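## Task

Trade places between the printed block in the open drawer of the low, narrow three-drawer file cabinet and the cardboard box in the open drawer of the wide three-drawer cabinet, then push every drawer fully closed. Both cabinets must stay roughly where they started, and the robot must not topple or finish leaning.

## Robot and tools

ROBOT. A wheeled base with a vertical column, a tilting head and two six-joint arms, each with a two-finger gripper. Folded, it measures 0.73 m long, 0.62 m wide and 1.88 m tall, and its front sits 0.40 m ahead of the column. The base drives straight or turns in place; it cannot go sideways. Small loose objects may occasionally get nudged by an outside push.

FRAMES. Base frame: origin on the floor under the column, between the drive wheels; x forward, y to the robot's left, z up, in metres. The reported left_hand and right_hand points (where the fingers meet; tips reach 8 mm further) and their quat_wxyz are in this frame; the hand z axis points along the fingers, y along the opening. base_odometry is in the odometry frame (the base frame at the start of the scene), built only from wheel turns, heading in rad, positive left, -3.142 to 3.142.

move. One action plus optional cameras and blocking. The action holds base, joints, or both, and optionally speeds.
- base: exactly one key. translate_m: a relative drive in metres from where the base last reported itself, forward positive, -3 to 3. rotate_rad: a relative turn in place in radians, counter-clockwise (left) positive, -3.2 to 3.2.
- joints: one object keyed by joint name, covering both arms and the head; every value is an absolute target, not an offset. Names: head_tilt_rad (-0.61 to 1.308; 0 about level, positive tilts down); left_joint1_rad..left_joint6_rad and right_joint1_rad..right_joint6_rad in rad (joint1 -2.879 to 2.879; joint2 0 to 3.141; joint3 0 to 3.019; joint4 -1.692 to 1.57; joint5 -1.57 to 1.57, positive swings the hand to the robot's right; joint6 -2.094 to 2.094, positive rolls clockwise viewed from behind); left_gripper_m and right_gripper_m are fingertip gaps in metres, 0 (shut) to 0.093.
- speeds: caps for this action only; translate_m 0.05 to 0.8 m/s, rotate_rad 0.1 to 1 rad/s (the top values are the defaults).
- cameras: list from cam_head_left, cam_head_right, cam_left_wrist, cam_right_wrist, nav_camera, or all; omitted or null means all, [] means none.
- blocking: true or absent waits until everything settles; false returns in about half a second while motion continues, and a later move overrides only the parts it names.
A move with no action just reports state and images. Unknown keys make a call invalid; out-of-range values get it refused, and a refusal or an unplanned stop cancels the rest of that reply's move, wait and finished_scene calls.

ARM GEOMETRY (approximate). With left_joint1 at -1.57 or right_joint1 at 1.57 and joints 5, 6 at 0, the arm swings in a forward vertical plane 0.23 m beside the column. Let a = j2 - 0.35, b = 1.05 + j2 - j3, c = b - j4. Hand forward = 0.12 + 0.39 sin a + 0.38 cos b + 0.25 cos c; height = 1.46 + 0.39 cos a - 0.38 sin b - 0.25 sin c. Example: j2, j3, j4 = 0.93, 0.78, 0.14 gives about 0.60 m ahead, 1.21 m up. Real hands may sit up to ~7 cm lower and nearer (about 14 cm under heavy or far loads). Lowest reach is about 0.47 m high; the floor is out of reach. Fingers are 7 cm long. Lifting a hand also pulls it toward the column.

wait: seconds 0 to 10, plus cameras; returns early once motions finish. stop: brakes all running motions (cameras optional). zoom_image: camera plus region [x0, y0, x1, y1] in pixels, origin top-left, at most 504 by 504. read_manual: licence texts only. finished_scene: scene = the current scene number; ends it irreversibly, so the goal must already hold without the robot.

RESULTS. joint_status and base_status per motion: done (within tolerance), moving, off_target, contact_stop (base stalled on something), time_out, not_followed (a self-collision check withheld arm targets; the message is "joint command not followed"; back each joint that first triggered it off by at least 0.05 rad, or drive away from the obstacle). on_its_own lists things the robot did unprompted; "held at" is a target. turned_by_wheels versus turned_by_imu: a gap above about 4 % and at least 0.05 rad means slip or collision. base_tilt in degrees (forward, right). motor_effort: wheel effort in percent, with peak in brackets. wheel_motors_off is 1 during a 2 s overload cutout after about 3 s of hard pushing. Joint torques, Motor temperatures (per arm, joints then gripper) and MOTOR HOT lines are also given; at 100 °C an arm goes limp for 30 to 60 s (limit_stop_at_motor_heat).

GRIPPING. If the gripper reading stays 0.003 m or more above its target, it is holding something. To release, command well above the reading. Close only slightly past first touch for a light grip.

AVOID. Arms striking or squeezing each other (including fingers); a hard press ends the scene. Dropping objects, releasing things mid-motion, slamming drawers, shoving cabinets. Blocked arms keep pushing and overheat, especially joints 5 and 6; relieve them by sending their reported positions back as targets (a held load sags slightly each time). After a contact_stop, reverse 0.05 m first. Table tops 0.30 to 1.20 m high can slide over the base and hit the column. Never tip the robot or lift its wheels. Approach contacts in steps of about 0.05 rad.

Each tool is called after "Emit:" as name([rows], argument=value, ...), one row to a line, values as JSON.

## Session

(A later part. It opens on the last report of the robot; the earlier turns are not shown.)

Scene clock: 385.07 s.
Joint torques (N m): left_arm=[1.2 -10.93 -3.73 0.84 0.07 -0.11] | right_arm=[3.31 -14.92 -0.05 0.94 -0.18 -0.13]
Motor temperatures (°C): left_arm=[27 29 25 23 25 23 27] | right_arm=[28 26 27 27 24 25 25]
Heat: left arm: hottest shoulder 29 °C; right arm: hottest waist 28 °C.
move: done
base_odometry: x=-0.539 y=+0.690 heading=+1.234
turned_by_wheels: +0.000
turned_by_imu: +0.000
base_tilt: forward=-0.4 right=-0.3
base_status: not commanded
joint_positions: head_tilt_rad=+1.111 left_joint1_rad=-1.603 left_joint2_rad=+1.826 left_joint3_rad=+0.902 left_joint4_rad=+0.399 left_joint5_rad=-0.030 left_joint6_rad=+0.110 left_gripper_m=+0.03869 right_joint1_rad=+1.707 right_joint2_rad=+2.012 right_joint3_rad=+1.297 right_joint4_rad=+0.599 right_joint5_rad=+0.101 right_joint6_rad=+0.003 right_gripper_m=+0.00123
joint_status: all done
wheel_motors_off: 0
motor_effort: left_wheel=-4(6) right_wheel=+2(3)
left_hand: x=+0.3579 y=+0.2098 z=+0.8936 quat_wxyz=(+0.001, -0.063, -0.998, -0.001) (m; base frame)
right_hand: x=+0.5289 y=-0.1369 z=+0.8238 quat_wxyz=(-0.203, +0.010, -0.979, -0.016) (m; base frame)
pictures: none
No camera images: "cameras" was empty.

Emit:
move(base={"rotate_rad": -2.239}, joints={"right_joint1_rad":1.56,"right_joint2_rad":0.87,"right_joint3_rad":0.38,"right_joint4_rad":-0.93,"right_joint5_rad":-0.04,"left_joint2_rad":0.834,"left_joint3_rad":0.8,"left_joint4_rad":-0.49,"head_tilt_rad":0.9}, cameras=["cam_head_left","nav_camera"])

Emit:
move(base={"translate_m": 1.2}, cameras=[])

Emit:
move(base={"rotate_rad": -1.04}, cameras=["cam_head_left","cam_head_right","nav_camera"])

Scene clock: 397.00 s.
Joint torques (N m): left_arm=[1.14 -11.93 2.13 0.39 0.1 -0.11] | right_arm=[1.55 -6.07 -0.35 -1.54 -0.23 -0.15]
Motor temperatures (°C): left_arm=[27 29 25 23 25 23 27] | right_arm=[28 26 27 27 24 25 25]
Heat: left arm: hottest shoulder 29 °C; right arm: hottest waist 28 °C.
move: done
base_odometry: x=-0.539 y=+0.690 heading=-1.005
turned_by_wheels: -2.238
turned_by_imu: -2.173
base_tilt: forward=-0.4 right=-0.3
base_status: done
joint_positions: head_tilt_rad=+0.915 left_joint1_rad=-1.599 left_joint2_rad=+0.846 left_joint3_rad=+0.813 left_joint4_rad=-0.479 left_joint5_rad=-0.031 left_joint6_rad=+0.110 left_gripper_m=+0.03882 right_joint1_rad=+1.552 right_joint2_rad=+0.872 right_joint3_rad=+0.379 right_joint4_rad=-0.918 right_joint5_rad=-0.037 right_joint6_rad=+0.004 right_gripper_m=+0.00123
joint_status: all done
wheel_motors_off: 0
motor_effort: left_wheel=+2(64) right_wheel=-1(46)
left_hand: x=+0.4910 y=+0.2183 z=+1.2112 quat_wxyz=(-0.006, -0.062, -0.998, -0.004) (m; base frame)
right_hand: x=+0.1381 y=-0.2231 z=+1.2522 quat_wxyz=(+0.429, -0.018, -0.903, -0.010) (m; base frame)
pictures: cam_head_left, nav_camera
camera_calibration:
cam_head_left: T_world_to_cam=[[0.0631771, -0.992466, -0.104975, 0.186594], [-0.725957, 0.026478, -0.68723, 1.08718], [0.684832, 0.119625, -0.718815, 0.993424], [0, 0, 0, 1]] pos_world=[0.0971263, 0.0375635, 1.48082]

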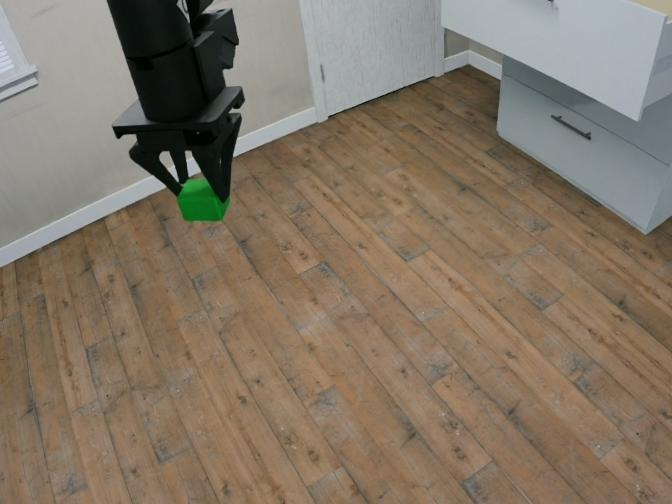

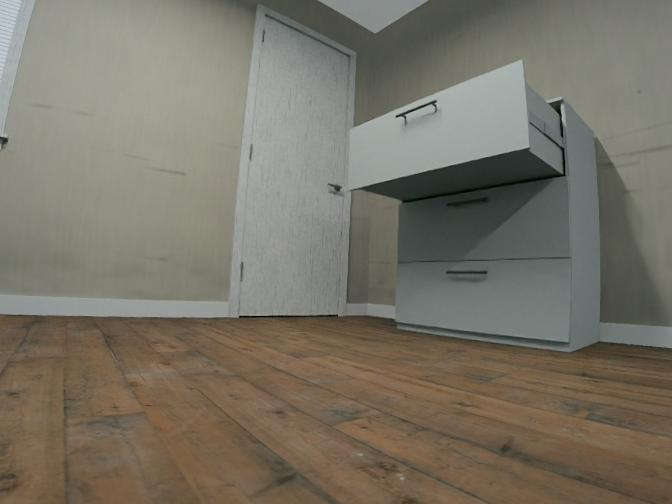

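Scene clock: 400.37 s.
Joint torques (N m): left_arm=[1.14 -12.1 2.85 0.49 0.1 -0.1] | right_arm=[1.61 -6.18 -0.7 -1.59 -0.22 -0.14]
Motor temperatures (°C): left_arm=[27 29 25 23 25 23 27] | right_arm=[28 26 27 27 24 25 25]
Heat: left arm: hottest shoulder 29 °C; right arm: hottest waist 28 °C.
move: done
base_odometry: x=+0.104 y=-0.323 heading=-1.005
turned_by_wheels: -0.001
turned_by_imu: -0.001
base_tilt: forward=-0.4 right=-0.3
base_status: done
joint_positions: head_tilt_rad=+0.914 left_joint1_rad=-1.599 left_joint2_rad=+0.846 left_joint3_rad=+0.801 left_joint4_rad=-0.484 left_joint5_rad=-0.031 left_joint6_rad=+0.110 left_gripper_m=+0.03882 right_joint1_rad=+1.552 right_joint2_rad=+0.872 right_joint3_rad=+0.383 right_joint4_rad=-0.918 right_joint5_rad=-0.037 right_joint6_rad=+0.004 right_gripper_m=+0.00123
joint_status: not commanded
wheel_motors_off: 0
motor_effort: left_wheel=-1(68) right_wheel=+1(54)
left_hand: x=+0.4831 y=+0.2183 z=+1.2092 quat_wxyz=(+0.002, -0.062, -0.998, -0.003) (m; base frame)
right_hand: x=+0.1404 y=-0.2231 z=+1.2514 quat_wxyz=(+0.427, -0.018, -0.904, -0.010) (m; base frame)
pictures: none
No camera images: "cameras" was empty.

Scene clock: 402.93 s.
Joint torques (N m): left_arm=[1.2 -11.75 2.89 0.53 0.12 -0.1] | right_arm=[1.44 -6.18 -0.66 -1.5 -0.23 -0.14]
Motor temperatures (°C): left_arm=[27 29 25 23 25 23 27] | right_arm=[28 26 27 27 24 25 25]
Heat: left arm: hottest shoulder 29 °C; right arm: hottest waist 28 °C.
move: done
base_odometry: x=+0.104 y=-0.323 heading=-2.045
turned_by_wheels: -1.040
turned_by_imu: -1.006
base_tilt: forward=-0.4 right=-0.2
base_status: done
joint_positions: head_tilt_rad=+0.914 left_joint1_rad=-1.599 left_joint2_rad=+0.846 left_joint3_rad=+0.801 left_joint4_rad=-0.484 left_joint5_rad=-0.032 left_joint6_rad=+0.110 left_gripper_m=+0.03888 right_joint1_rad=+1.552 right_joint2_rad=+0.872 right_joint3_rad=+0.383 right_joint4_rad=-0.918 right_joint5_rad=-0.036 right_joint6_rad=+0.004 right_gripper_m=+0.00124
joint_status: not commanded
wheel_motors_off: 0
motor_effort: left_wheel=+2(56) right_wheel=-1(50)
left_hand: x=+0.4831 y=+0.2184 z=+1.2092 quat_wxyz=(+0.002, -0.062, -0.998, -0.004) (m; base frame)
right_hand: x=+0.1404 y=-0.2231 z=+1.2514 quat_wxyz=(+0.427, -0.017, -0.904, -0.010) (m; base frame)
pictures: cam_head_left, cam_head_right, nav_camera
camera_calibration:
cam_head_left: T_world_to_cam=[[0.0632779, -0.992466, -0.104912, 0.186493], [-0.725221, 0.0264889, -0.688006, 1.08839], [0.685602, 0.11962, -0.718082, 0.992266], [0, 0, 0, 1]] pos_world=[0.0972258, 0.0375635, 1.48092]
cam_head_right: T_world_to_cam=[[0.0808472, -0.990196, -0.113908, 0.129738], [-0.732307, 0.0185166, -0.680723, 1.08177], [0.676159, 0.13845, -0.72363, 0.999662], [0, 0, 0, 1]] pos_world=[0.105768, -0.0299685, 1.47455]

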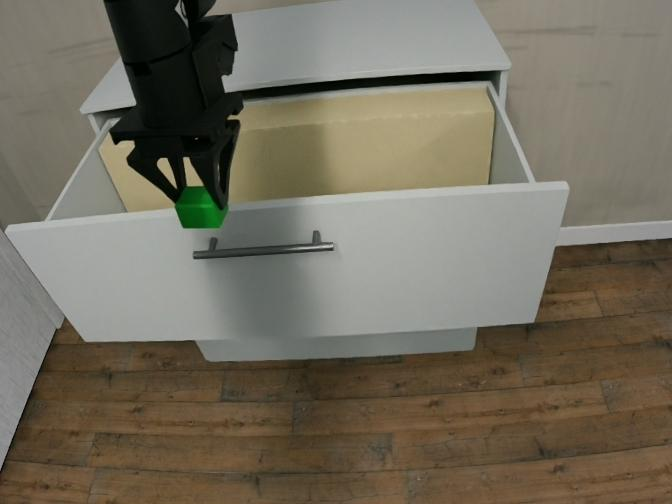

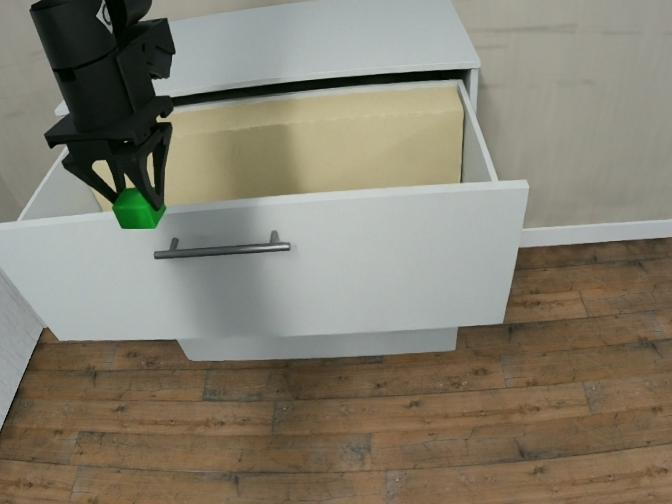

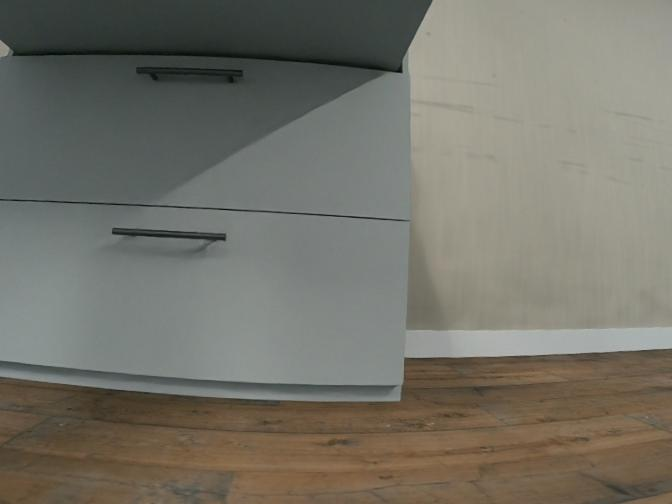

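Emit:
move(base={"rotate_rad": 0.06}, joints={"head_tilt_rad": 1.25}, cameras=[])

Emit:
move(base={"translate_m": 0.36}, speeds={"translate_m": 0.3}, cameras=["cam_head_left","cam_left_wrist"])

Scene clock: 413.37 s.
Joint torques (N m): left_arm=[1.03 -11.87 2.91 0.53 0.14 -0.11] | right_arm=[1.44 -6.3 -0.75 -1.48 -0.22 -0.15]
Motor temperatures (°C): left_arm=[27 29 25 23 25 23 27] | right_arm=[27 26 26 27 24 25 25]
Heat: left arm: hottest shoulder 29 °C; right arm: hottest waist 27 °C.
move: done
base_odometry: x=+0.104 y=-0.323 heading=-1.985
turned_by_wheels: +0.059
turned_by_imu: +0.059
base_tilt: forward=-0.4 right=-0.3
base_status: done
joint_positions: head_tilt_rad=+1.247 left_joint1_rad=-1.597 left_joint2_rad=+0.846 left_joint3_rad=+0.801 left_joint4_rad=-0.484 left_joint5_rad=-0.032 left_joint6_rad=+0.110 left_gripper_m=+0.03888 right_joint1_rad=+1.553 right_joint2_rad=+0.872 right_joint3_rad=+0.383 right_joint4_rad=-0.918 right_joint5_rad=-0.037 right_joint6_rad=+0.004 right_gripper_m=+0.00123
joint_status: all done
wheel_motors_off: 0
motor_effort: left_wheel=-1(26) right_wheel=+1(22)
left_hand: x=+0.4831 y=+0.2191 z=+1.2092 quat_wxyz=(+0.002, -0.062, -0.998, -0.005) (m; base frame)
right_hand: x=+0.1404 y=-0.2229 z=+1.2514 quat_wxyz=(+0.427, -0.017, -0.904, -0.011) (m; base frame)
pictures: none
No camera images: "cameras" was empty.

Scene clock: 415.67 s.
Joint torques (N m): left_arm=[1.03 -11.63 2.97 0.53 0.13 -0.1] | right_arm=[1.32 -6.24 -0.66 -1.55 -0.23 -0.15]
Motor temperatures (°C): left_arm=[27 29 25 23 25 23 27] | right_arm=[27 26 26 27 24 25 25]
Heat: left arm: hottest shoulder 29 °C; right arm: hottest waist 27 °C.
move: done
base_odometry: x=-0.041 y=-0.652 heading=-1.987
turned_by_wheels: -0.002
turned_by_imu: -0.002
base_tilt: forward=-0.4 right=-0.3
base_status: done
joint_positions: head_tilt_rad=+1.248 left_joint1_rad=-1.597 left_joint2_rad=+0.845 left_joint3_rad=+0.800 left_joint4_rad=-0.484 left_joint5_rad=-0.032 left_joint6_rad=+0.110 left_gripper_m=+0.03888 right_joint1_rad=+1.553 right_joint2_rad=+0.872 right_joint3_rad=+0.383 right_joint4_rad=-0.918 right_joint5_rad=-0.037 right_joint6_rad=+0.004 right_gripper_m=+0.00123
joint_status: not commanded
wheel_motors_off: 0
motor_effort: left_wheel=-2(58) right_wheel=+1(62)
left_hand: x=+0.4826 y=+0.2191 z=+1.2092 quat_wxyz=(+0.003, -0.062, -0.998, -0.004) (m; base frame)
right_hand: x=+0.1402 y=-0.2229 z=+1.2515 quat_wxyz=(+0.428, -0.017, -0.904, -0.011) (m; base frame)
pictures: cam_head_left, cam_left_wrist
camera_calibration:
cam_head_left: T_world_to_cam=[[0.0253774, -0.992466, -0.119867, 0.211417], [-0.910779, 0.026477, -0.412044, 0.672661], [0.412114, 0.119629, -0.903245, 1.29108], [0, 0, 0, 1]] pos_world=[0.0752095, 0.0375635, 1.46867]
cam_left_wrist: T_world_to_cam=[[-0.109243, -0.99397, 0.00951534, 0.25705], [-0.810359, 0.0945983, 0.578247, -0.321805], [-0.57566, 0.0554583, -0.815806, 1.37763], [0, 0, 0, 1]] pos_world=[0.560349, 0.209541, 1.30751]

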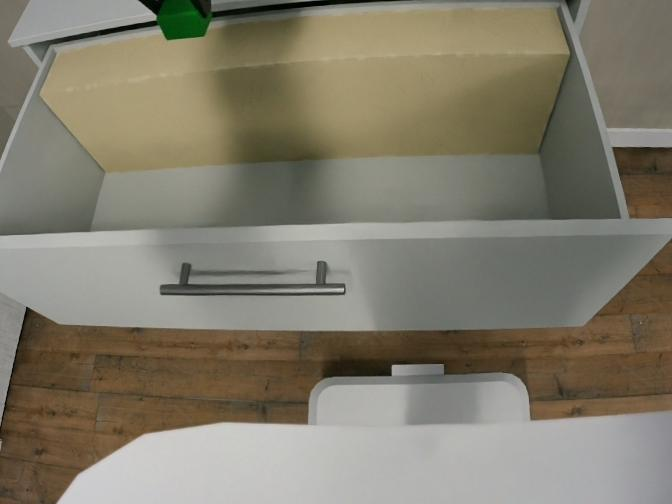

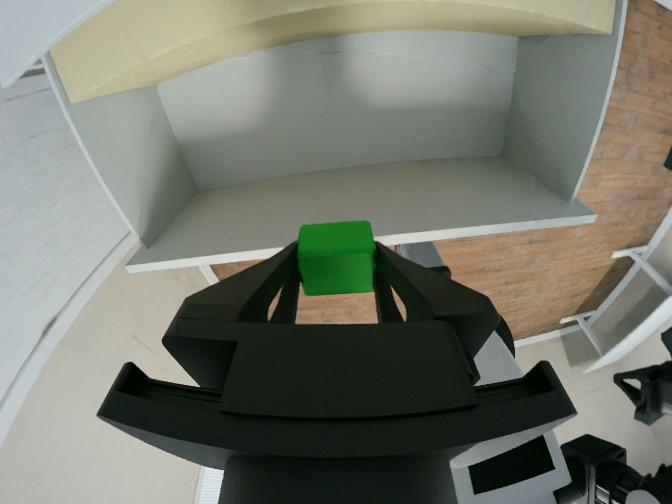

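Emit:
move(joints={"left_joint2_rad":1.30,"left_joint3_rad":0.911,"left_joint4_rad":-0.132}, cameras=[])

Emit:
move(joints={"left_joint2_rad":1.741,"left_joint3_rad":1.176,"left_joint4_rad":0.044}, cameras=["cam_left_wrist"])

Emit:
move(joints={"left_joint2_rad":1.955,"left_joint3_rad":1.36,"left_joint4_rad":0.085}, cameras=["cam_left_wrist"])

Emit:
move(joints={"left_joint2_rad":2.07,"left_joint3_rad":1.497,"left_joint4_rad":0.056}, cameras=["cam_left_wrist","cam_head_left"])

Scene clock: 424.93 s.
Joint torques (N m): left_arm=[0.85 -13.98 0.29 1.1 0.13 -0.1] | right_arm=[1.49 -5.95 -0.72 -1.55 -0.23 -0.14]
Motor temperatures (°C): left_arm=[27 29 25 23 25 23 27] | right_arm=[27 26 26 27 24 25 25]
Heat: left arm: hottest shoulder 29 °C; right arm: hottest waist 27 °C.
move: done
base_odometry: x=-0.041 y=-0.652 heading=-1.987
turned_by_wheels: +0.000
turned_by_imu: +0.000
base_tilt: forward=-0.4 right=-0.3
base_status: not commanded
joint_positions: head_tilt_rad=+1.248 left_joint1_rad=-1.597 left_joint2_rad=+1.323 left_joint3_rad=+0.908 left_joint4_rad=-0.141 left_joint5_rad=-0.032 left_joint6_rad=+0.110 left_gripper_m=+0.03888 right_joint1_rad=+1.553 right_joint2_rad=+0.872 right_joint3_rad=+0.383 right_joint4_rad=-0.918 right_joint5_rad=-0.037 right_joint6_rad=+0.004 right_gripper_m=+0.00123
joint_status: all done
wheel_motors_off: 0
motor_effort: left_wheel=-3(4) right_wheel=+2(3)
left_hand: x=+0.4762 y=+0.2154 z=+1.0462 quat_wxyz=(+0.016, -0.062, -0.998, -0.004) (m; base frame)
right_hand: x=+0.1402 y=-0.2229 z=+1.2515 quat_wxyz=(+0.428, -0.017, -0.904, -0.011) (m; base frame)
pictures: none
No camera images: "cameras" was empty.

Scene clock: 426.37 s.
Joint torques (N m): left_arm=[0.73 -14.56 -1.05 0.84 0.13 -0.1] | right_arm=[1.61 -6.12 -0.68 -1.58 -0.23 -0.15]
Motor temperatures (°C): left_arm=[27 29 25 23 25 23 27] | right_arm=[27 26 26 27 24 25 25]
Heat: left arm: hottest shoulder 29 °C; right arm: hottest waist 27 °C.
move: done
base_odometry: x=-0.041 y=-0.652 heading=-1.987
turned_by_wheels: +0.000
turned_by_imu: +0.000
base_tilt: forward=-0.4 right=-0.3
base_status: not commanded
joint_positions: head_tilt_rad=+1.248 left_joint1_rad=-1.597 left_joint2_rad=+1.762 left_joint3_rad=+1.175 left_joint4_rad=+0.043 left_joint5_rad=-0.032 left_joint6_rad=+0.110 left_gripper_m=+0.03888 right_joint1_rad=+1.553 right_joint2_rad=+0.872 right_joint3_rad=+0.383 right_joint4_rad=-0.918 right_joint5_rad=-0.037 right_joint6_rad=+0.004 right_gripper_m=+0.00124
joint_status: all done
wheel_motors_off: 0
motor_effort: left_wheel=-4(6) right_wheel=+3(4)
left_hand: x=+0.4744 y=+0.2119 z=+0.8886 quat_wxyz=(+0.011, -0.062, -0.998, -0.004) (m; base frame)
right_hand: x=+0.1402 y=-0.2229 z=+1.2515 quat_wxyz=(+0.428, -0.017, -0.904, -0.011) (m; base frame)
pictures: cam_left_wrist
camera_calibration:
cam_left_wrist: T_world_to_cam=[[-0.109485, -0.993927, 0.0110168, 0.250761], [-0.801213, 0.0948059, 0.590821, -0.15801], [-0.588278, 0.0558595, -0.806727, 1.10954], [0, 0, 0, 1]] pos_world=[0.553575, 0.20224, 0.985691]

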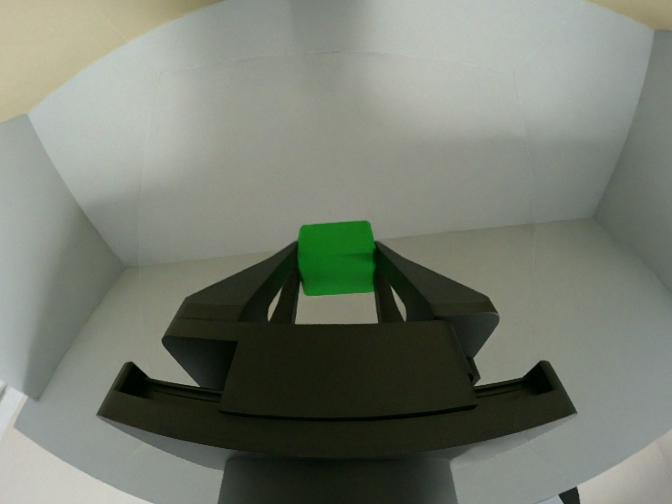

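Scene clock: 427.57 s.
Joint torques (N m): left_arm=[0.62 -13.39 -1.24 0.96 0.13 -0.1] | right_arm=[1.38 -6.12 -0.72 -1.52 -0.23 -0.16]
Motor temperatures (°C): left_arm=[27 29 25 23 25 23 27] | right_arm=[27 26 26 27 24 25 25]
Heat: left arm: hottest shoulder 29 °C; right arm: hottest waist 27 °C.
move: done
base_odometry: x=-0.041 y=-0.652 heading=-1.987
turned_by_wheels: +0.000
turned_by_imu: +0.000
base_tilt: forward=-0.4 right=-0.3
base_status: not commanded
joint_positions: head_tilt_rad=+1.248 left_joint1_rad=-1.597 left_joint2_rad=+1.957 left_joint3_rad=+1.361 left_joint4_rad=+0.083 left_joint5_rad=-0.032 left_joint6_rad=+0.110 left_gripper_m=+0.03888 right_joint1_rad=+1.553 right_joint2_rad=+0.872 right_joint3_rad=+0.383 right_joint4_rad=-0.918 right_joint5_rad=-0.037 right_joint6_rad=+0.004 right_gripper_m=+0.00124
joint_status: all done
wheel_motors_off: 0
motor_effort: left_wheel=-5(6) right_wheel=+2(5)
left_hand: x=+0.4836 y=+0.2100 z=+0.8143 quat_wxyz=(-0.005, -0.061, -0.998, -0.005) (m; base frame)
right_hand: x=+0.1402 y=-0.2229 z=+1.2515 quat_wxyz=(+0.428, -0.017, -0.904, -0.011) (m; base frame)
pictures: cam_left_wrist
camera_calibration:
cam_left_wrist: T_world_to_cam=[[-0.109047, -0.994006, 0.00784413, 0.253207], [-0.819814, 0.0943945, 0.564796, -0.0761952], [-0.562151, 0.0551586, -0.825193, 1.05768], [0, 0, 0, 1]] pos_world=[0.55972, 0.200542, 0.913838]

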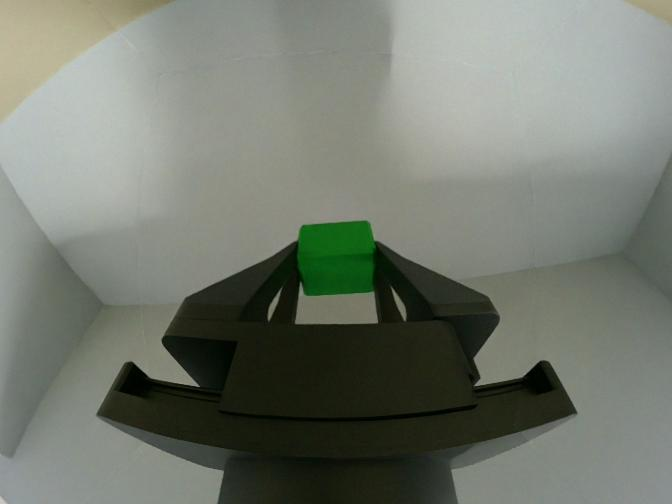

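Scene clock: 428.33 s.
Joint torques (N m): left_arm=[0.5 -12.86 -0.87 0.59 0.13 -0.1] | right_arm=[1.49 -6.01 -0.72 -1.47 -0.24 -0.14]
Motor temperatures (°C): left_arm=[27 29 25 23 25 23 27] | right_arm=[27 26 26 27 24 25 25]
Heat: left arm: hottest shoulder 29 °C; right arm: hottest waist 27 °C.
move: done
base_odometry: x=-0.041 y=-0.652 heading=-1.987
turned_by_wheels: +0.000
turned_by_imu: +0.000
base_tilt: forward=-0.4 right=-0.3
base_status: not commanded
joint_positions: head_tilt_rad=+1.248 left_joint1_rad=-1.597 left_joint2_rad=+2.061 left_joint3_rad=+1.499 left_joint4_rad=+0.062 left_joint5_rad=-0.032 left_joint6_rad=+0.110 left_gripper_m=+0.03888 right_joint1_rad=+1.553 right_joint2_rad=+0.872 right_joint3_rad=+0.383 right_joint4_rad=-0.918 right_joint5_rad=-0.037 right_joint6_rad=+0.004 right_gripper_m=+0.00123
joint_status: all done
wheel_motors_off: 0
motor_effort: left_wheel=-5(5) right_wheel=+3(4)
left_hand: x=+0.4957 y=+0.2090 z=+0.7736 quat_wxyz=(-0.012, -0.061, -0.998, -0.005) (m; base frame)
right_hand: x=+0.1402 y=-0.2229 z=+1.2515 quat_wxyz=(+0.428, -0.017, -0.904, -0.011) (m; base frame)
pictures: cam_head_left, cam_left_wrist
camera_calibration:
cam_head_left: T_world_to_cam=[[0.0253774, -0.992466, -0.119867, 0.211417], [-0.910779, 0.026477, -0.412044, 0.672661], [0.412114, 0.119629, -0.903245, 1.29108], [0, 0, 0, 1]] pos_world=[0.0752095, 0.0375635, 1.46867]
cam_left_wrist: T_world_to_cam=[[-0.108827, -0.994038, 0.00670655, 0.254476], [-0.827069, 0.0942858, 0.554136, -0.0313648], [-0.551465, 0.0547581, -0.832399, 1.03133], [0, 0, 0, 1]] pos_world=[0.570497, 0.199443, 0.874156]

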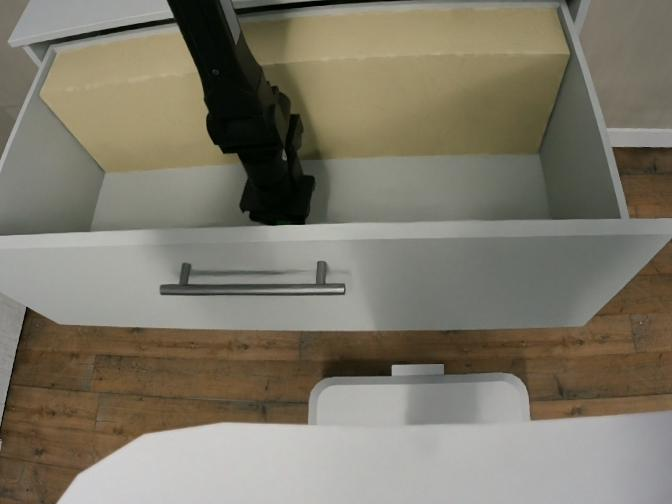

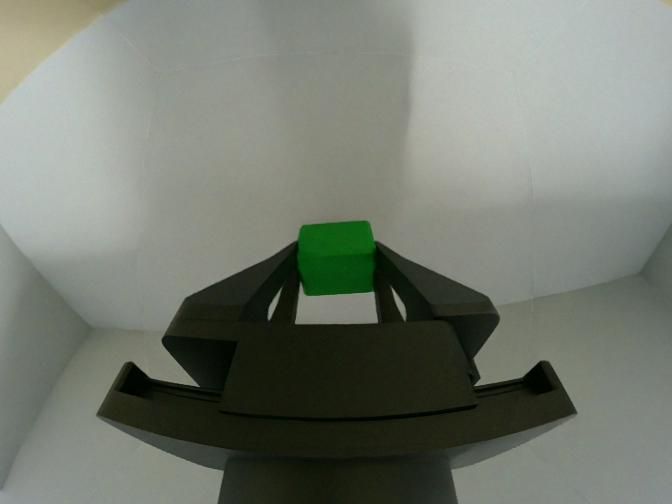

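Emit:
move(joints={"left_joint2_rad":2.125,"left_joint3_rad":1.565,"left_joint4_rad":0.035}, cameras=["cam_left_wrist"])

Emit:
move(joints={"left_joint2_rad":2.16,"left_joint3_rad":1.61,"left_joint4_rad":0.025}, cameras=["cam_left_wrist"])

Scene clock: 437.57 s.
Joint torques (N m): left_arm=[0.62 -12.69 -0.69 0.57 0.13 -0.11] | right_arm=[1.38 -5.95 -0.65 -1.48 -0.23 -0.14]
Motor temperatures (°C): left_arm=[27 29 25 23 25 23 27] | right_arm=[27 26 26 27 24 25 25]
Heat: left arm: hottest shoulder 29 °C; right arm: hottest waist 27 °C.
move: done
base_odometry: x=-0.041 y=-0.652 heading=-1.987
turned_by_wheels: +0.000
turned_by_imu: +0.000
base_tilt: forward=-0.4 right=-0.3
base_status: not commanded
joint_positions: head_tilt_rad=+1.248 left_joint1_rad=-1.597 left_joint2_rad=+2.111 left_joint3_rad=+1.565 left_joint4_rad=+0.043 left_joint5_rad=-0.032 left_joint6_rad=+0.110 left_gripper_m=+0.03888 right_joint1_rad=+1.553 right_joint2_rad=+0.872 right_joint3_rad=+0.383 right_joint4_rad=-0.918 right_joint5_rad=-0.037 right_joint6_rad=+0.004 right_gripper_m=+0.00124
joint_status: all done
wheel_motors_off: 0
motor_effort: left_wheel=-5(5) right_wheel=+4(4)
left_hand: x=+0.4984 y=+0.2085 z=+0.7546 quat_wxyz=(-0.011, -0.061, -0.998, -0.005) (m; base frame)
right_hand: x=+0.1402 y=-0.2229 z=+1.2515 quat_wxyz=(+0.428, -0.017, -0.904, -0.011) (m; base frame)
pictures: cam_left_wrist
camera_calibration:
cam_left_wrist: T_world_to_cam=[[-0.108867, -0.994033, 0.00687489, 0.254302], [-0.825783, 0.094286, 0.556052, -0.0206503], [-0.553382, 0.0548586, -0.831119, 1.01696], [0, 0, 0, 1]] pos_world=[0.573401, 0.198942, 0.854952]

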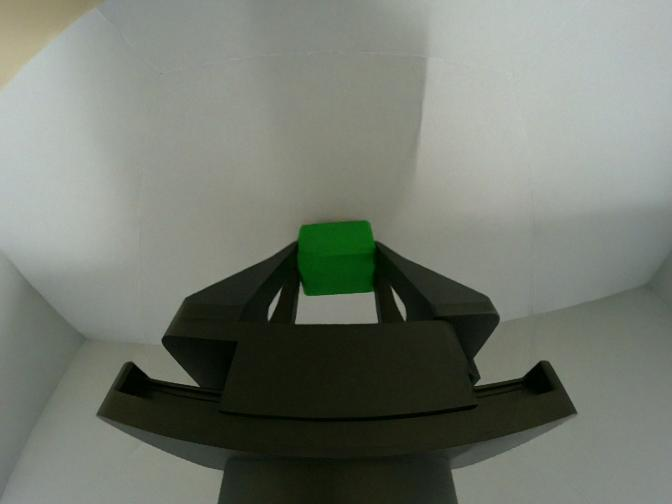

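Scene clock: 438.10 s.
Joint torques (N m): left_arm=[0.62 -12.22 -0.02 0.55 0.12 -0.1] | right_arm=[1.38 -6.07 -0.65 -1.47 -0.22 -0.15]
Motor temperatures (°C): left_arm=[27 29 25 23 25 23 27] | right_arm=[27 26 26 27 24 25 25]
Heat: left arm: hottest shoulder 29 °C; right arm: hottest waist 27 °C.
move: done
base_odometry: x=-0.041 y=-0.652 heading=-1.987
turned_by_wheels: +0.000
turned_by_imu: +0.000
base_tilt: forward=-0.4 right=-0.3
base_status: not commanded
joint_positions: head_tilt_rad=+1.248 left_joint1_rad=-1.597 left_joint2_rad=+2.140 left_joint3_rad=+1.602 left_joint4_rad=+0.032 left_joint5_rad=-0.032 left_joint6_rad=+0.110 left_gripper_m=+0.03888 right_joint1_rad=+1.553 right_joint2_rad=+0.872 right_joint3_rad=+0.383 right_joint4_rad=-0.918 right_joint5_rad=-0.037 right_joint6_rad=+0.004 right_gripper_m=+0.00124
joint_status: all done
wheel_motors_off: 0
motor_effort: left_wheel=-4(5) right_wheel=+3(4)
left_hand: x=+0.4980 y=+0.2082 z=+0.7436 quat_wxyz=(-0.009, -0.061, -0.998, -0.005) (m; base frame)
right_hand: x=+0.1402 y=-0.2229 z=+1.2515 quat_wxyz=(+0.428, -0.017, -0.904, -0.011) (m; base frame)
pictures: cam_left_wrist
camera_calibration:
cam_left_wrist: T_world_to_cam=[[-0.108985, -0.994017, 0.00726253, 0.253918], [-0.823639, 0.0943899, 0.559204, -0.0183044], [-0.556544, 0.0549629, -0.828998, 1.00767], [0, 0, 0, 1]] pos_world=[0.573408, 0.198742, 0.843747]

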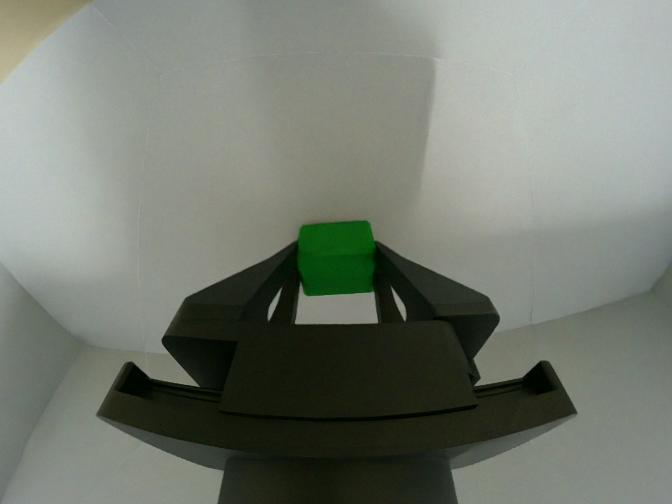

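Emit:
move(joints={"left_joint2_rad":2.195,"left_joint3_rad":1.655,"left_joint4_rad":0.013}, cameras=["cam_left_wrist"])

Scene clock: 442.73 s.
Joint torques (N m): left_arm=[0.56 -9.99 1.62 0.9 0.12 -0.1] | right_arm=[1.44 -6.07 -0.69 -1.52 -0.22 -0.15]
Motor temperatures (°C): left_arm=[27 29 25 23 25 23 27] | right_arm=[27 26 26 27 24 25 25]
Heat: left arm: hottest shoulder 29 °C; right arm: hottest waist 27 °C.
move: done
base_odometry: x=-0.041 y=-0.652 heading=-1.987
turned_by_wheels: +0.000
turned_by_imu: +0.000
base_tilt: forward=-0.4 right=-0.3
base_status: not commanded
joint_positions: head_tilt_rad=+1.248 left_joint1_rad=-1.597 left_joint2_rad=+2.141 left_joint3_rad=+1.626 left_joint4_rad=+0.011 left_joint5_rad=-0.032 left_joint6_rad=+0.110 left_gripper_m=+0.03888 right_joint1_rad=+1.553 right_joint2_rad=+0.872 right_joint3_rad=+0.383 right_joint4_rad=-0.918 right_joint5_rad=-0.037 right_joint6_rad=+0.004 right_gripper_m=+0.00124
joint_status: all done
wheel_motors_off: 0
motor_effort: left_wheel=-3(4) right_wheel=+3(4)
left_hand: x=+0.5071 y=+0.2081 z=+0.7432 quat_wxyz=(-0.010, -0.061, -0.998, -0.005) (m; base frame)
right_hand: x=+0.1402 y=-0.2229 z=+1.2515 quat_wxyz=(+0.428, -0.017, -0.904, -0.011) (m; base frame)
pictures: cam_left_wrist
camera_calibration:
cam_left_wrist: T_world_to_cam=[[-0.108914, -0.994026, 0.0070341, 0.254945], [-0.824537, 0.0942912, 0.557896, -0.00909952], [-0.555227, 0.0549629, -0.829881, 1.01227], [0, 0, 0, 1]] pos_world=[0.582305, 0.198642, 0.843349]

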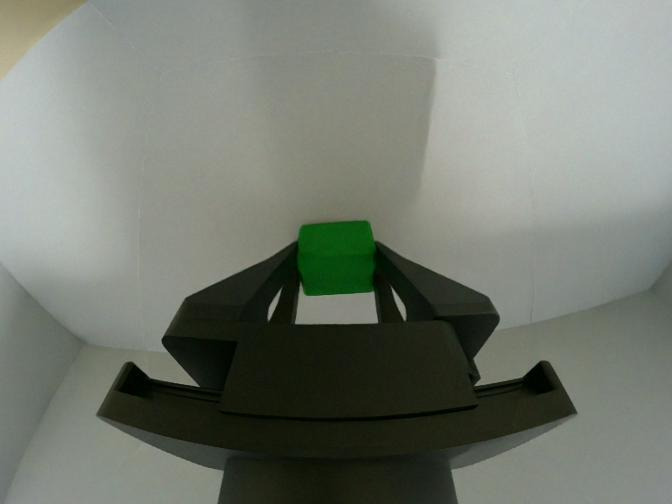

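Emit:
move(joints={"left_gripper_m":0.065}, cameras=["cam_left_wrist"])

Emit:
move(joints={"left_joint2_rad":2.07,"left_joint3_rad":1.497,"left_joint4_rad":0.056}, cameras=[])

Emit:
move(joints={"left_joint2_rad":1.741,"left_joint3_rad":1.176,"left_joint4_rad":0.044}, cameras=["cam_left_wrist"])

Emit:
move(joints={"left_joint2_rad":1.30,"left_joint3_rad":0.911,"left_joint4_rad":-0.132}, cameras=[])

Emit:
move(joints={"left_joint2_rad":0.834,"left_joint3_rad":0.8,"left_joint4_rad":-0.49,"left_gripper_m":0.0}, cameras=["cam_head_left","cam_left_wrist"])

Emit:
move(base={"translate_m": -0.4}, cameras=[])

Emit:
move(joints={"left_joint2_rad":1.3,"left_joint3_rad":0.8,"left_joint4_rad":0.6,"left_joint6_rad":0.0,"left_joint5_rad":0.0,"head_tilt_rad":1.1}, cameras=["cam_head_left"])

Emit:
move(joints={"left_joint2_rad":2.13,"left_joint3_rad":1.40,"left_joint4_rad":0.99}, cameras=["cam_head_left","cam_left_wrist"])

Scene clock: 462.80 s.
Joint torques (N m): left_arm=[0.56 -11.93 -0.31 0.92 0.13 -0.11] | right_arm=[1.32 -6.36 -0.66 -1.5 -0.22 -0.14]
Motor temperatures (°C): left_arm=[27 29 25 23 25 23 28] | right_arm=[27 25 26 27 24 25 25]
Heat: left arm: hottest shoulder 29 °C; right arm: hottest waist 27 °C.
move: done
base_odometry: x=-0.041 y=-0.652 heading=-1.987
turned_by_wheels: +0.000
turned_by_imu: +0.000
base_tilt: forward=-0.4 right=-0.3
base_status: not commanded
joint_positions: head_tilt_rad=+1.248 left_joint1_rad=-1.597 left_joint2_rad=+2.171 left_joint3_rad=+1.652 left_joint4_rad=+0.011 left_joint5_rad=-0.032 left_joint6_rad=+0.110 left_gripper_m=+0.06494 right_joint1_rad=+1.553 right_joint2_rad=+0.872 right_joint3_rad=+0.383 right_joint4_rad=-0.918 right_joint5_rad=-0.037 right_joint6_rad=+0.004 right_gripper_m=+0.00124
joint_status: all done
wheel_motors_off: 0
motor_effort: left_wheel=-5(5) right_wheel=+4(4)
left_hand: x=+0.5019 y=+0.2079 z=+0.7319 quat_wxyz=(-0.008, -0.061, -0.998, -0.005) (m; base frame)
right_hand: x=+0.1402 y=-0.2229 z=+1.2515 quat_wxyz=(+0.428, -0.017, -0.904, -0.011) (m; base frame)
pictures: cam_left_wrist
camera_calibration:
cam_left_wrist: T_world_to_cam=[[-0.108967, -0.994017, 0.00751468, 0.253933], [-0.822378, 0.0943927, 0.561057, -0.01051], [-0.558409, 0.0549566, -0.827743, 1.00014], [0, 0, 0, 1]] pos_world=[0.577512, 0.198442, 0.831844]

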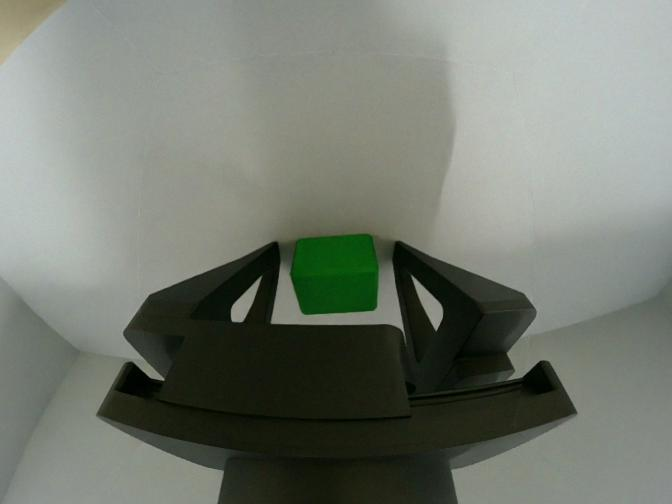

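Scene clock: 463.80 s.
Joint torques (N m): left_arm=[0.62 -14.27 -1.01 1.02 0.13 -0.1] | right_arm=[1.38 -5.95 -0.66 -1.47 -0.22 -0.15]
Motor temperatures (°C): left_arm=[27 29 25 23 25 23 27] | right_arm=[27 25 26 27 24 25 25]
Heat: left arm: hottest shoulder 29 °C; right arm: hottest waist 27 °C.
move: done
base_odometry: x=-0.041 y=-0.652 heading=-1.987
turned_by_wheels: +0.000
turned_by_imu: +0.000
base_tilt: forward=-0.4 right=-0.3
base_status: not commanded
joint_positions: head_tilt_rad=+1.248 left_joint1_rad=-1.597 left_joint2_rad=+2.087 left_joint3_rad=+1.496 left_joint4_rad=+0.049 left_joint5_rad=-0.032 left_joint6_rad=+0.110 left_gripper_m=+0.06494 right_joint1_rad=+1.553 right_joint2_rad=+0.872 right_joint3_rad=+0.383 right_joint4_rad=-0.918 right_joint5_rad=-0.037 right_joint6_rad=+0.004 right_gripper_m=+0.00124
joint_status: all done
wheel_motors_off: 0
motor_effort: left_wheel=-4(5) right_wheel=+3(4)
left_hand: x=+0.4728 y=+0.2090 z=+0.7642 quat_wxyz=(+0.009, -0.062, -0.998, -0.004) (m; base frame)
right_hand: x=+0.1402 y=-0.2229 z=+1.2515 quat_wxyz=(+0.428, -0.017, -0.904, -0.011) (m; base frame)
pictures: none
No camera images: "cameras" was empty.

Scene clock: 465.07 s.
Joint torques (N m): left_arm=[0.73 -12.63 -1.1 0.62 0.12 -0.1] | right_arm=[1.44 -6.01 -0.69 -1.55 -0.23 -0.14]
Motor temperatures (°C): left_arm=[27 29 25 23 25 23 27] | right_arm=[27 25 26 27 24 25 26]
Heat: left arm: hottest shoulder 29 °C; right arm: hottest waist 27 °C.
move: done
base_odometry: x=-0.041 y=-0.652 heading=-1.987
turned_by_wheels: +0.000
turned_by_imu: +0.000
base_tilt: forward=-0.4 right=-0.3
base_status: not commanded
joint_positions: head_tilt_rad=+1.248 left_joint1_rad=-1.597 left_joint2_rad=+1.730 left_joint3_rad=+1.180 left_joint4_rad=+0.049 left_joint5_rad=-0.032 left_joint6_rad=+0.110 left_gripper_m=+0.06494 right_joint1_rad=+1.553 right_joint2_rad=+0.872 right_joint3_rad=+0.383 right_joint4_rad=-0.918 right_joint5_rad=-0.037 right_joint6_rad=+0.004 right_gripper_m=+0.00124
joint_status: all done
wheel_motors_off: 0
motor_effort: left_wheel=-4(5) right_wheel=+3(4)
left_hand: x=+0.4976 y=+0.2118 z=+0.9004 quat_wxyz=(-0.011, -0.061, -0.998, -0.005) (m; base frame)
right_hand: x=+0.1402 y=-0.2229 z=+1.2515 quat_wxyz=(+0.428, -0.017, -0.904, -0.011) (m; base frame)
pictures: cam_left_wrist
camera_calibration:
cam_left_wrist: T_world_to_cam=[[-0.108528, -0.994071, 0.00674415, 0.256525], [-0.826476, 0.0939965, 0.555069, -0.101406], [-0.552412, 0.0546666, -0.831777, 1.13768], [0, 0, 0, 1]] pos_world=[0.572499, 0.202343, 1.00085]

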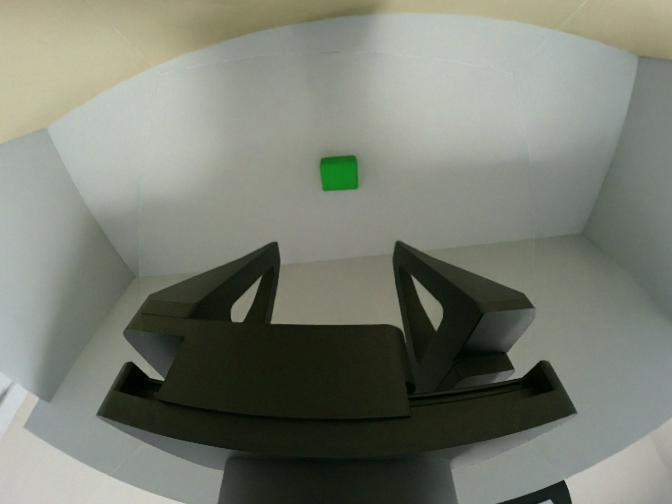

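Scene clock: 466.40 s.
Joint torques (N m): left_arm=[0.85 -12.1 0.58 0.88 0.12 -0.1] | right_arm=[1.26 -5.89 -0.72 -1.48 -0.23 -0.14]
Motor temperatures (°C): left_arm=[27 29 24 23 25 23 27] | right_arm=[27 25 26 27 24 25 26]
Heat: left arm: hottest shoulder 29 °C; right arm: hottest waist 27 °C.
move: done
base_odometry: x=-0.041 y=-0.652 heading=-1.987
turned_by_wheels: +0.000
turned_by_imu: +0.000
base_tilt: forward=-0.4 right=-0.3
base_status: not commanded
joint_positions: head_tilt_rad=+1.248 left_joint1_rad=-1.597 left_joint2_rad=+1.289 left_joint3_rad=+0.910 left_joint4_rad=-0.133 left_joint5_rad=-0.032 left_joint6_rad=+0.110 left_gripper_m=+0.06494 right_joint1_rad=+1.553 right_joint2_rad=+0.872 right_joint3_rad=+0.383 right_joint4_rad=-0.918 right_joint5_rad=-0.037 right_joint6_rad=+0.004 right_gripper_m=+0.00124
joint_status: all done
wheel_motors_off: 0
motor_effort: left_wheel=-3(5) right_wheel=+3(5)
left_hand: x=+0.4928 y=+0.2155 z=+1.0584 quat_wxyz=(-0.005, -0.061, -0.998, -0.005) (m; base frame)
right_hand: x=+0.1402 y=-0.2229 z=+1.2515 quat_wxyz=(+0.428, -0.017, -0.904, -0.011) (m; base frame)
pictures: none
No camera images: "cameras" was empty.

Scene clock: 467.60 s.
Joint torques (N m): left_arm=[1.03 -9.93 3.71 0.53 0.12 -0.1] | right_arm=[1.32 -5.95 -0.7 -1.57 -0.24 -0.15]
Motor temperatures (°C): left_arm=[27 29 25 23 25 23 27] | right_arm=[27 25 26 27 24 25 26]
Heat: left arm: hottest shoulder 29 °C; right arm: hottest waist 27 °C.
move: done
base_odometry: x=-0.041 y=-0.652 heading=-1.987
turned_by_wheels: +0.000
turned_by_imu: +0.000
base_tilt: forward=-0.4 right=-0.3
base_status: not commanded
joint_positions: head_tilt_rad=+1.248 left_joint1_rad=-1.597 left_joint2_rad=+0.820 left_joint3_rad=+0.793 left_joint4_rad=-0.483 left_joint5_rad=-0.032 left_joint6_rad=+0.110 left_gripper_m=+0.00035 right_joint1_rad=+1.553 right_joint2_rad=+0.872 right_joint3_rad=+0.383 right_joint4_rad=-0.918 right_joint5_rad=-0.037 right_joint6_rad=+0.004 right_gripper_m=+0.00124
joint_status: all done
wheel_motors_off: 0
motor_effort: left_wheel=-4(5) right_wheel=+3(5)
left_hand: x=+0.4849 y=+0.2192 z=+1.2171 quat_wxyz=(-0.007, -0.061, -0.998, -0.005) (m; base frame)
right_hand: x=+0.1402 y=-0.2229 z=+1.2515 quat_wxyz=(+0.428, -0.017, -0.904, -0.011) (m; base frame)
pictures: cam_head_left, cam_left_wrist
camera_calibration:
cam_head_left: T_world_to_cam=[[0.0253774, -0.992466, -0.119867, 0.211417], [-0.910779, 0.026477, -0.412044, 0.672661], [0.412114, 0.119629, -0.903245, 1.29108], [0, 0, 0, 1]] pos_world=[0.0752095, 0.0375635, 1.46867]
cam_left_wrist: T_world_to_cam=[[-0.108645, -0.994052, 0.00759134, 0.259417], [-0.82153, 0.0940837, 0.56235, -0.299615], [-0.559719, 0.0548599, -0.826865, 1.39119], [0, 0, 0, 1]] pos_world=[0.560715, 0.209742, 1.31684]

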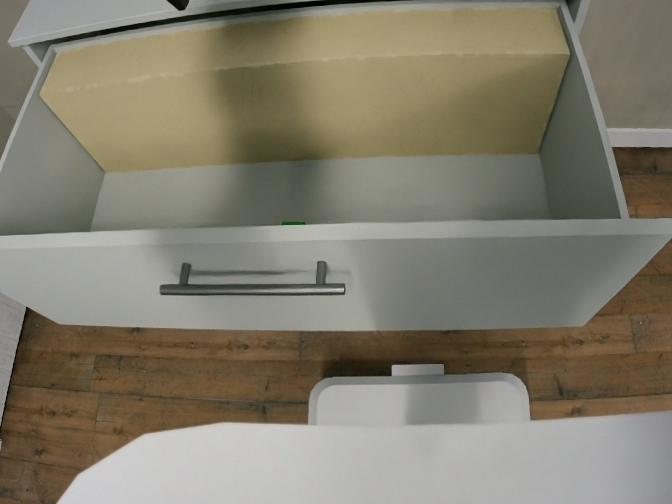

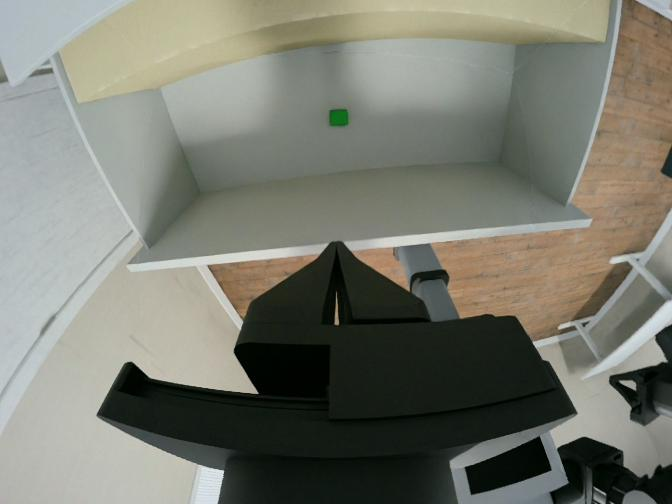

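Scene clock: 469.77 s.
Joint torques (N m): left_arm=[1.03 -10.23 3.69 0.62 0.13 -0.1] | right_arm=[1.44 -6.01 -0.61 -1.5 -0.22 -0.14]
Motor temperatures (°C): left_arm=[27 29 25 23 25 23 27] | right_arm=[27 25 26 27 24 25 26]
Heat: left arm: hottest shoulder 29 °C; right arm: hottest waist 27 °C.
move: done
base_odometry: x=+0.121 y=-0.286 heading=-1.989
turned_by_wheels: -0.002
turned_by_imu: -0.002
base_tilt: forward=-0.4 right=-0.3
base_status: done
joint_positions: head_tilt_rad=+1.249 left_joint1_rad=-1.597 left_joint2_rad=+0.824 left_joint3_rad=+0.793 left_joint4_rad=-0.485 left_joint5_rad=-0.032 left_joint6_rad=+0.110 left_gripper_m=+0.00035 right_joint1_rad=+1.553 right_joint2_rad=+0.872 right_joint3_rad=+0.382 right_joint4_rad=-0.918 right_joint5_rad=-0.037 right_joint6_rad=+0.004 right_gripper_m=+0.00124
joint_status: not commanded
wheel_motors_off: 0
motor_effort: left_wheel=-2(44) right_wheel=+2(50)
left_hand: x=+0.4833 y=+0.2192 z=+1.2157 quat_wxyz=(-0.004, -0.061, -0.998, -0.005) (m; base frame)
right_hand: x=+0.1396 y=-0.2228 z=+1.2517 quat_wxyz=(+0.428, -0.017, -0.904, -0.011) (m; base frame)
pictures: none
No camera images: "cameras" was empty.

Scene clock: 471.17 s.
Joint torques (N m): left_arm=[0.85 -13.45 0.4 2.26 0.14 -0.12] | right_arm=[1.44 -6.07 -0.58 -1.52 -0.22 -0.14]
Motor temperatures (°C): left_arm=[27 30 25 23 25 23 27] | right_arm=[27 25 26 27 24 25 26]
Heat: left arm: hottest shoulder 30 °C; right arm: hottest waist 27 °C.
move: done
base_odometry: x=+0.121 y=-0.286 heading=-1.989
turned_by_wheels: +0.000
turned_by_imu: +0.000
base_tilt: forward=-0.4 right=-0.3
base_status: not commanded
joint_positions: head_tilt_rad=+1.113 left_joint1_rad=-1.597 left_joint2_rad=+1.315 left_joint3_rad=+0.798 left_joint4_rad=+0.585 left_joint5_rad=-0.002 left_joint6_rad=+0.013 left_gripper_m=+0.00035 right_joint1_rad=+1.553 right_joint2_rad=+0.872 right_joint3_rad=+0.382 right_joint4_rad=-0.918 right_joint5_rad=-0.037 right_joint6_rad=+0.004 right_gripper_m=+0.00124
joint_status: all done
wheel_motors_off: 0
motor_effort: left_wheel=-3(3) right_wheel=+1(3)
left_hand: x=+0.5806 y=+0.2099 z=+1.0883 quat_wxyz=(-0.292, -0.009, -0.956, +0.010) (m; base frame)
right_hand: x=+0.1396 y=-0.2228 z=+1.2517 quat_wxyz=(+0.428, -0.017, -0.904, -0.011) (m; base frame)
pictures: cam_head_left
camera_calibration:
cam_head_left: T_world_to_cam=[[0.0412939, -0.992466, -0.115351, 0.203667], [-0.846961, 0.0264759, -0.530995, 0.852636], [0.530049, 0.119625, -0.839487, 1.18701], [0, 0, 0, 1]] pos_world=[0.0845686, 0.0375635, 1.47272]

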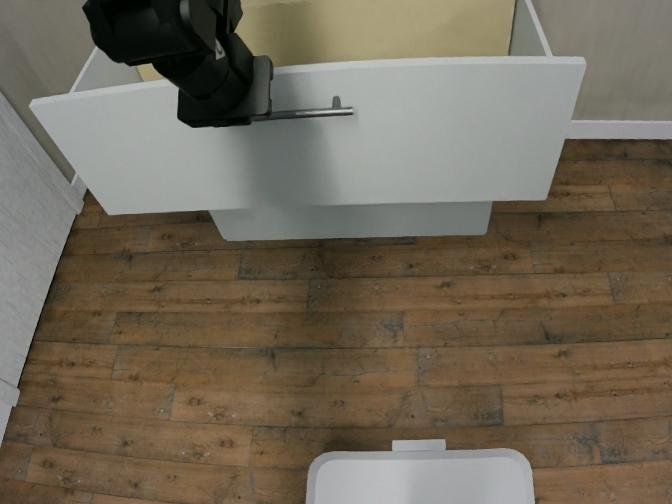

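Scene clock: 474.03 s.
Joint torques (N m): left_arm=[0.62 2.61 -1.68 -2.28 0.07 -0.13] | right_arm=[1.55 -6.36 -0.59 -1.51 -0.22 -0.15]
Motor temperatures (°C): left_arm=[27 29 25 23 25 23 27] | right_arm=[27 25 26 27 24 25 26]
Heat: left arm: hottest shoulder 29 °C; right arm: hottest waist 27 °C.
move: time_out
base_odometry: x=+0.121 y=-0.286 heading=-1.989
turned_by_wheels: +0.000
turned_by_imu: +0.000
base_tilt: forward=-0.4 right=-0.3
base_status: not commanded
joint_positions: head_tilt_rad=+1.113 left_joint1_rad=-1.597 left_joint2_rad=+1.844 left_joint3_rad=+1.450 left_joint4_rad=+1.118 left_joint5_rad=+0.000 left_joint6_rad=+0.013 left_gripper_m=+0.00035 right_joint1_rad=+1.553 right_joint2_rad=+0.872 right_joint3_rad=+0.382 right_joint4_rad=-0.918 right_joint5_rad=-0.037 right_joint6_rad=+0.004 right_gripper_m=+0.00124
joint_status: left_joint2_rad time_out (moved +0.530 of +0.815); left_joint4_rad time_out (moved +0.532 of +0.405); the others done
wheel_motors_off: 0
on_its_own: left_joint2_rad reads +1.844 and still pushes toward +2.130 since a time_out; left_joint4_rad reads +1.118 and still pushes toward +0.990 since a time_out
motor_effort: left_wheel=-1(3) right_wheel=+4(6)
left_hand: x=+0.7902 y=+0.2054 z=+1.0275 quat_wxyz=(-0.584, -0.004, -0.812, +0.009) (m; base frame)
right_hand: x=+0.1398 y=-0.2229 z=+1.2516 quat_wxyz=(+0.428, -0.017, -0.904, -0.011) (m; base frame)
pictures: cam_head_left, cam_left_wrist
camera_calibration:
cam_head_left: T_world_to_cam=[[0.0413223, -0.992466, -0.115346, 0.203653], [-0.846769, 0.0264925, -0.531301, 0.853154], [0.530353, 0.119626, -0.839294, 1.18664], [0, 0, 0, 1]] pos_world=[0.0846683, 0.0375635, 1.47271]
cam_left_wrist: T_world_to_cam=[[-0.0297596, -0.999134, 0.0290758, 0.196926], [-0.80353, 0.00661179, -0.595227, 1.2522], [0.594519, -0.041077, -0.803031, 0.489174], [0, 0, 0, 1]] pos_world=[0.721218, 0.20857, 1.13244]

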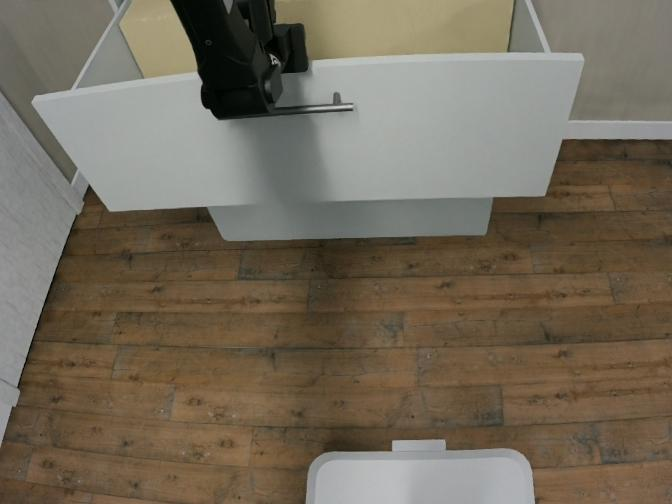

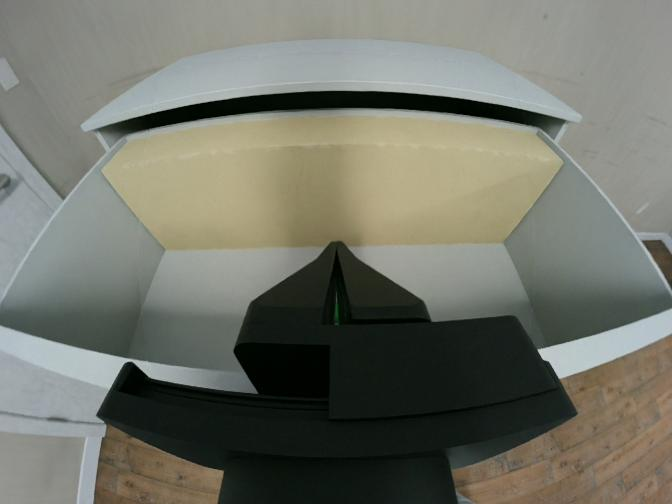

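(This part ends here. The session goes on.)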